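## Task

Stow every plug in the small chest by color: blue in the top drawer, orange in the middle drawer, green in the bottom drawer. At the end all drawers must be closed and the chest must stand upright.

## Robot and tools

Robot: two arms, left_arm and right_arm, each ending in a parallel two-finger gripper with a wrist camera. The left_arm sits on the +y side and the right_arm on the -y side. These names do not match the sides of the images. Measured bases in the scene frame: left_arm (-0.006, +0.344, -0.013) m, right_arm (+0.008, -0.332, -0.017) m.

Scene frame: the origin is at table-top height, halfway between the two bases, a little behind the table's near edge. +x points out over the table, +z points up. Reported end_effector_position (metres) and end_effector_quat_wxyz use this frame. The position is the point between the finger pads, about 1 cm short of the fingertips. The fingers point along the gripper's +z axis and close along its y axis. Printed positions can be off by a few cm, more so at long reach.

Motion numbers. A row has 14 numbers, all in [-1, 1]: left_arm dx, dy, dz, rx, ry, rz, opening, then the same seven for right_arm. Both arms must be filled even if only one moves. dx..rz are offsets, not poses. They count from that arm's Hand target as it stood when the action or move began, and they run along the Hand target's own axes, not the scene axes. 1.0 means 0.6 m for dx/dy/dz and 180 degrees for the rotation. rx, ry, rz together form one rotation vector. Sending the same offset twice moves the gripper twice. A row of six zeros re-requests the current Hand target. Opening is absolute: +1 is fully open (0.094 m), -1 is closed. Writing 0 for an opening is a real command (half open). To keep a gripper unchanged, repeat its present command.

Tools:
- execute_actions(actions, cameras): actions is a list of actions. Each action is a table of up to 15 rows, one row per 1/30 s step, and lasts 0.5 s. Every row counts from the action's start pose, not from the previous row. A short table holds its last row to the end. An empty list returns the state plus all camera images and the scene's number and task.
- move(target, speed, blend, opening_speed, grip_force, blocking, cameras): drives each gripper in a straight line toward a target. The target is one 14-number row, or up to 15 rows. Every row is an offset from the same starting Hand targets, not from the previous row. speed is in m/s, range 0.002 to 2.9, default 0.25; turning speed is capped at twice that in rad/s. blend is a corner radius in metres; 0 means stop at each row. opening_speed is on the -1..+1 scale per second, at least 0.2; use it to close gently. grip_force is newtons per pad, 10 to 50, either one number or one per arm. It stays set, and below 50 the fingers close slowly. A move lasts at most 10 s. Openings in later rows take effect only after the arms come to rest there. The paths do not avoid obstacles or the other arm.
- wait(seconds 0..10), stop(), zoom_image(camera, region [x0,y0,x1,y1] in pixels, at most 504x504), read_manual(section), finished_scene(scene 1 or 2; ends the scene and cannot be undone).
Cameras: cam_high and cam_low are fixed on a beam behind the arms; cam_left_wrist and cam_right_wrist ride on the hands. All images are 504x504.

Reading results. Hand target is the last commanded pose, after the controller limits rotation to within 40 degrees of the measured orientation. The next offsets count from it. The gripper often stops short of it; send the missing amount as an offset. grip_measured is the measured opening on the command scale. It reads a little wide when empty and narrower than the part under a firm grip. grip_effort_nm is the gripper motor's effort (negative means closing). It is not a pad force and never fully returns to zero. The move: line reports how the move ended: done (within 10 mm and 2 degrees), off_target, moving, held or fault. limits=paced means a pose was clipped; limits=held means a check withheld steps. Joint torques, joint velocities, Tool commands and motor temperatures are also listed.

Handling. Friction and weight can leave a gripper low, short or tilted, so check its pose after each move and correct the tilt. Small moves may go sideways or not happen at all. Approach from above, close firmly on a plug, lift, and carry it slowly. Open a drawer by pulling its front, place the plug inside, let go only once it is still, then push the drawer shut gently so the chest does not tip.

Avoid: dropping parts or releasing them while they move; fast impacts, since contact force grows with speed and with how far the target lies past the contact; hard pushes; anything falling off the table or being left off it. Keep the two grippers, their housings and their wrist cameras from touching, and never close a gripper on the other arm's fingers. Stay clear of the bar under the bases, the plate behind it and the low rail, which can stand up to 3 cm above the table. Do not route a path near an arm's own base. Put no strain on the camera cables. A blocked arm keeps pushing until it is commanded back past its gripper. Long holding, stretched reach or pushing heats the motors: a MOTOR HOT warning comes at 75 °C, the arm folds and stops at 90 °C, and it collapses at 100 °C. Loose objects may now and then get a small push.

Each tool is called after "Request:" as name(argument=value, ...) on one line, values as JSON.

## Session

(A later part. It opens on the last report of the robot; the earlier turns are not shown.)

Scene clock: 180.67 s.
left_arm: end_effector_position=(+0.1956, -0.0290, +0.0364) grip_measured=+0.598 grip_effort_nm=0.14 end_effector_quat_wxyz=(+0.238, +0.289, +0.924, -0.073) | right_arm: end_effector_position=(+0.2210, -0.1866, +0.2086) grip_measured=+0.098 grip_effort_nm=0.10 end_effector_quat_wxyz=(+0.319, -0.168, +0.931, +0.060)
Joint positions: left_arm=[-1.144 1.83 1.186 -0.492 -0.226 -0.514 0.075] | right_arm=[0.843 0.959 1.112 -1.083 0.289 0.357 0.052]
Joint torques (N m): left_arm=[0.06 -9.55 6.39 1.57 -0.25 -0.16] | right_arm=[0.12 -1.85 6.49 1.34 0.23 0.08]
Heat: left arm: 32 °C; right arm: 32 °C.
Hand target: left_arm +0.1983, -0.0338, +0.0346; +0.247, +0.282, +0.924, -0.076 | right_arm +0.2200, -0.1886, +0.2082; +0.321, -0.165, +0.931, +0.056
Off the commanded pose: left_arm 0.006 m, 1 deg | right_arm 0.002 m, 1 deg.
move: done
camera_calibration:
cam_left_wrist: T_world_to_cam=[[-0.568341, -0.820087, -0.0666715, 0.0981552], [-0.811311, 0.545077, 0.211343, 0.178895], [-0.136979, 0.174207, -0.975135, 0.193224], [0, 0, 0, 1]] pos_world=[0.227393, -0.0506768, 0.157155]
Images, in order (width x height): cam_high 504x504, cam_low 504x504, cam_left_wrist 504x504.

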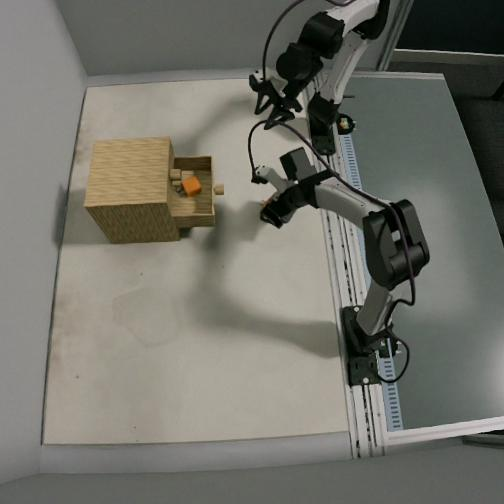

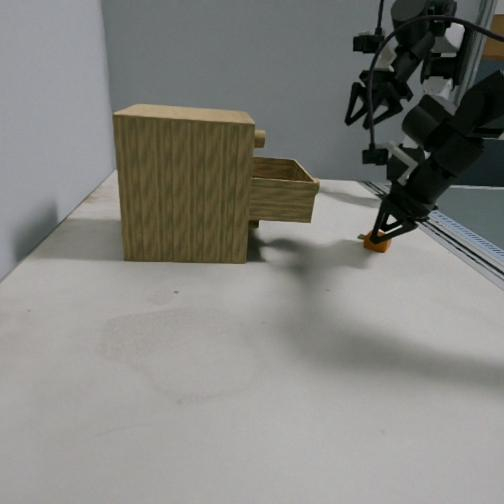

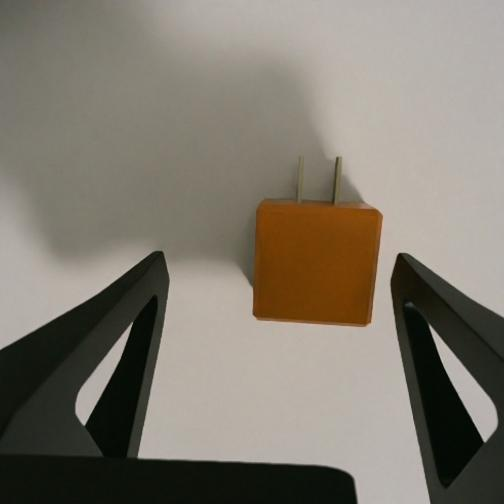

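Request:
move(target=[[0,-0.020,0,0,0,0,0.6,0,0,0,0,0,0,0.1],[0.0167,-0.020,0.029,0,0,0,0.6,0,0,0,0,0,0,0.1],[0.0167,-0.020,0.029,0,0,0,-0.5,0,0,0,0,0,0,0.1],[-0.133,-0.020,-0.231,0,0,0,-0.5,0,0,0,0,0,0,0.1],[-0.383,0.224,-0.154,-0.0439,-0.0443,-0.064,-0.5,0,0,0,0,0,0,0.1]], cameras=["cam_high","cam_left_wrist"], speed=[0.15,0.1,0.2,0.2,0.3])

Scene clock: 188.07 s.
left_arm: end_effector_position=(+0.3941, -0.0028, +0.2244) grip_measured=-0.159 grip_effort_nm=-1.02 end_effector_quat_wxyz=(+0.310, +0.162, +0.935, -0.051) | right_arm: end_effector_position=(+0.2210, -0.1867, +0.2086) grip_measured=+0.098 grip_effort_nm=0.10 end_effector_quat_wxyz=(+0.318, -0.168, +0.931, +0.059)
Joint positions: left_arm=[-0.753 2.168 2.342 -1.171 -0.227 -0.37 0.04] | right_arm=[0.843 0.959 1.112 -1.083 0.289 0.358 0.052]
Joint torques (N m): left_arm=[0.51 -12.21 8.92 1.63 -0.09 0.08] | right_arm=[0.13 -1.83 6.48 1.34 0.24 0.08]
Heat: left arm: 32 °C; right arm: 32 °C.
Hand target: left_arm +0.4002, -0.0077, +0.2295; +0.321, +0.165, +0.931, -0.056 | right_arm +0.2200, -0.1886, +0.2082; +0.321, -0.165, +0.931, +0.056
Off the commanded pose: left_arm 0.009 m, 1 deg | right_arm 0.002 m, 1 deg.
move: done
camera_calibration:
cam_left_wrist: T_world_to_cam=[[-0.325798, -0.942902, -0.0692155, 0.149684], [-0.944089, 0.320548, 0.0770988, 0.367767], [-0.0505097, 0.0904642, -0.994618, 0.369193], [0, 0, 0, 1]] pos_world=[0.41462, -0.0101487, 0.349212]
Images, in order (width x height): cam_high 504x504, cam_left_wrist 504x504.

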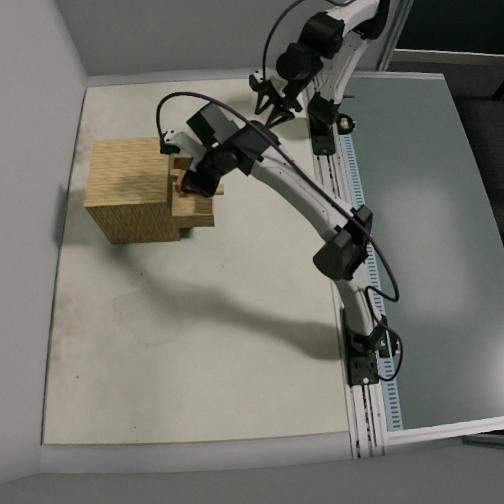

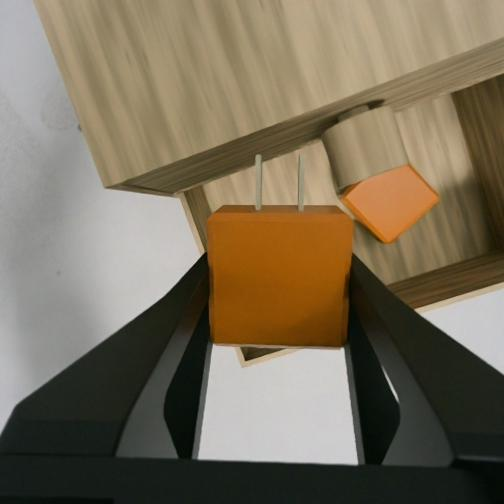

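Request:
move(target=[[0.092,0,0.118,0,0,0,-0.5,0,0,0,0,0,0,0.1],[0.092,0,0.118,0,0,0,0.05,0,0,0,0,0,0,0.1],[0,0,0,0,0,0,0.05,0,0,0,0,0,0,0.1],[0.2715,0.205,-0.149,0,0,0,0.05,0,0,0,0,0,0,0.1]], speed=[0.15,0.2,0.2,0.3])

Request:
move(target=[[0,0,0,0,0,0,0.05,-0.017,0.209,0.189,0.0844,-0.1208,0.074,0.15],[0,0,0,0,0,0,0.05,-0.264,0.095,0.382,0.0844,-0.1208,0.074,0.15],[0,0,0,0,0,0,0.05,-0.079,0.181,0.237,0.0844,-0.1208,0.074,0.15]], cameras=["all"], speed=[0.25,0.12,0.2])

Scene clock: 194.97 s.
left_arm: end_effector_position=(+0.2664, +0.1725, +0.1919) grip_measured=+0.047 grip_effort_nm=0.14 end_effector_quat_wxyz=(+0.304, +0.164, +0.937, -0.045) | right_arm: end_effector_position=(+0.2210, -0.1867, +0.2086) grip_measured=+0.098 grip_effort_nm=0.10 end_effector_quat_wxyz=(+0.318, -0.168, +0.931, +0.059)
Joint positions: left_arm=[-0.6 1.264 1.177 -0.901 -0.145 -0.238 0.049] | right_arm=[0.843 0.959 1.112 -1.083 0.289 0.358 0.052]
Joint torques (N m): left_arm=[1.22 -6.89 6.53 1.79 0.08 0.15] | right_arm=[0.12 -1.84 6.49 1.34 0.24 0.08]
Heat: left arm: 35 °C; right arm: 32 °C.
Hand target: left_arm +0.2701, +0.1708, +0.1996; +0.321, +0.165, +0.931, -0.056 | right_arm +0.2200, -0.1886, +0.2082; +0.321, -0.165, +0.931, +0.056
Off the commanded pose: left_arm 0.009 m, 2 deg | right_arm 0.002 m, 1 deg.
move: done; target 2's new opening was sent with left_arm's hand 0.018 m and 2 deg from that target

Scene clock: 200.43 s.
left_arm: end_effector_position=(+0.2664, +0.1723, +0.1919) grip_measured=+0.047 grip_effort_nm=0.14 end_effector_quat_wxyz=(+0.304, +0.164, +0.937, -0.046) | right_arm: end_effector_position=(+0.3000, -0.0430, +0.1065) grip_measured=+0.148 grip_effort_nm=0.10 end_effector_quat_wxyz=(+0.486, -0.016, +0.873, -0.016)
Joint positions: left_arm=[-0.6 1.264 1.177 -0.901 -0.145 -0.237 0.049] | right_arm=[1.162 1.66 1.031 -0.315 0.912 0.784 0.054]
Joint torques (N m): left_arm=[1.07 -7.02 6.67 1.84 -0.05 0.1] | right_arm=[-0.03 -10.62 7.39 1.16 0.47 0.1]
Heat: left arm: 34 °C; right arm: 32 °C.
Hand target: left_arm +0.2701, +0.1708, +0.1996; +0.321, +0.165, +0.931, -0.056 | right_arm +0.3001, -0.0439, +0.1251; +0.500, +0.000, +0.866, +0.000
Off the commanded pose: left_arm 0.009 m, 2 deg | right_arm 0.019 m, 3 deg.
move: off_target (right_arm)
camera_calibration:
cam_left_wrist: T_world_to_cam=[[-0.326613, -0.941974, -0.0775236, 0.272628], [-0.943187, 0.319539, 0.0910646, 0.190808], [-0.0610086, 0.102862, -0.992823, 0.314893], [0, 0, 0, 1]] pos_world=[0.288223, 0.163448, 0.316392]
cam_right_wrist: T_world_to_cam=[[0.03271, -0.999376, -0.0133326, -0.0431578], [-0.956424, -0.0274261, -0.290691, 0.326744], [0.290144, 0.0222601, -0.956724, 0.143144], [0, 0, 0, 1]] pos_world=[0.272385, -0.0373559, 0.231355]

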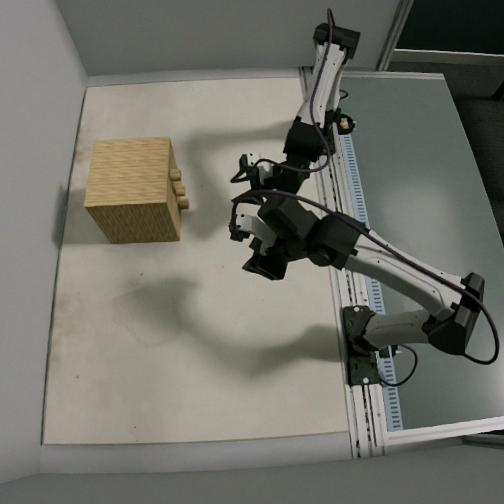

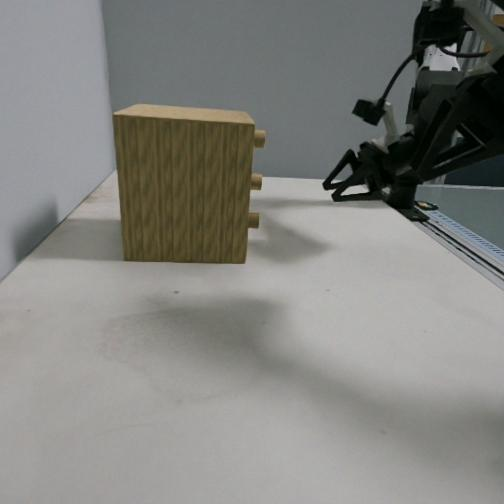

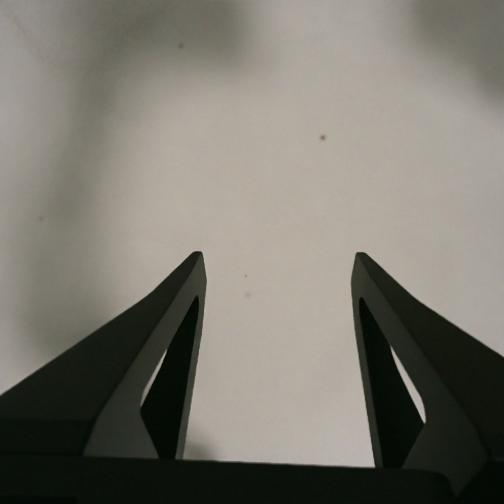

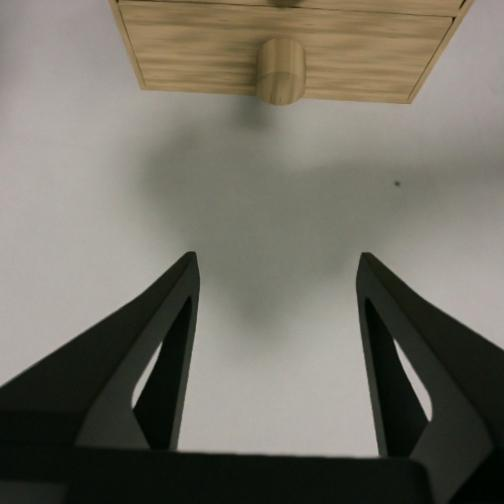

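Request:
zoom_image(camera="cam_high", region=[80, 120, 280, 280])

Scaled by 2.520 from the camera's 504x504 image, which has a finer 720x720 frame.

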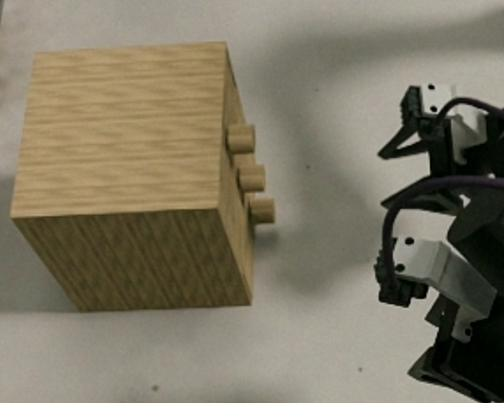

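Request:
finished_scene(scene=1)

The scene is finished: the task was done.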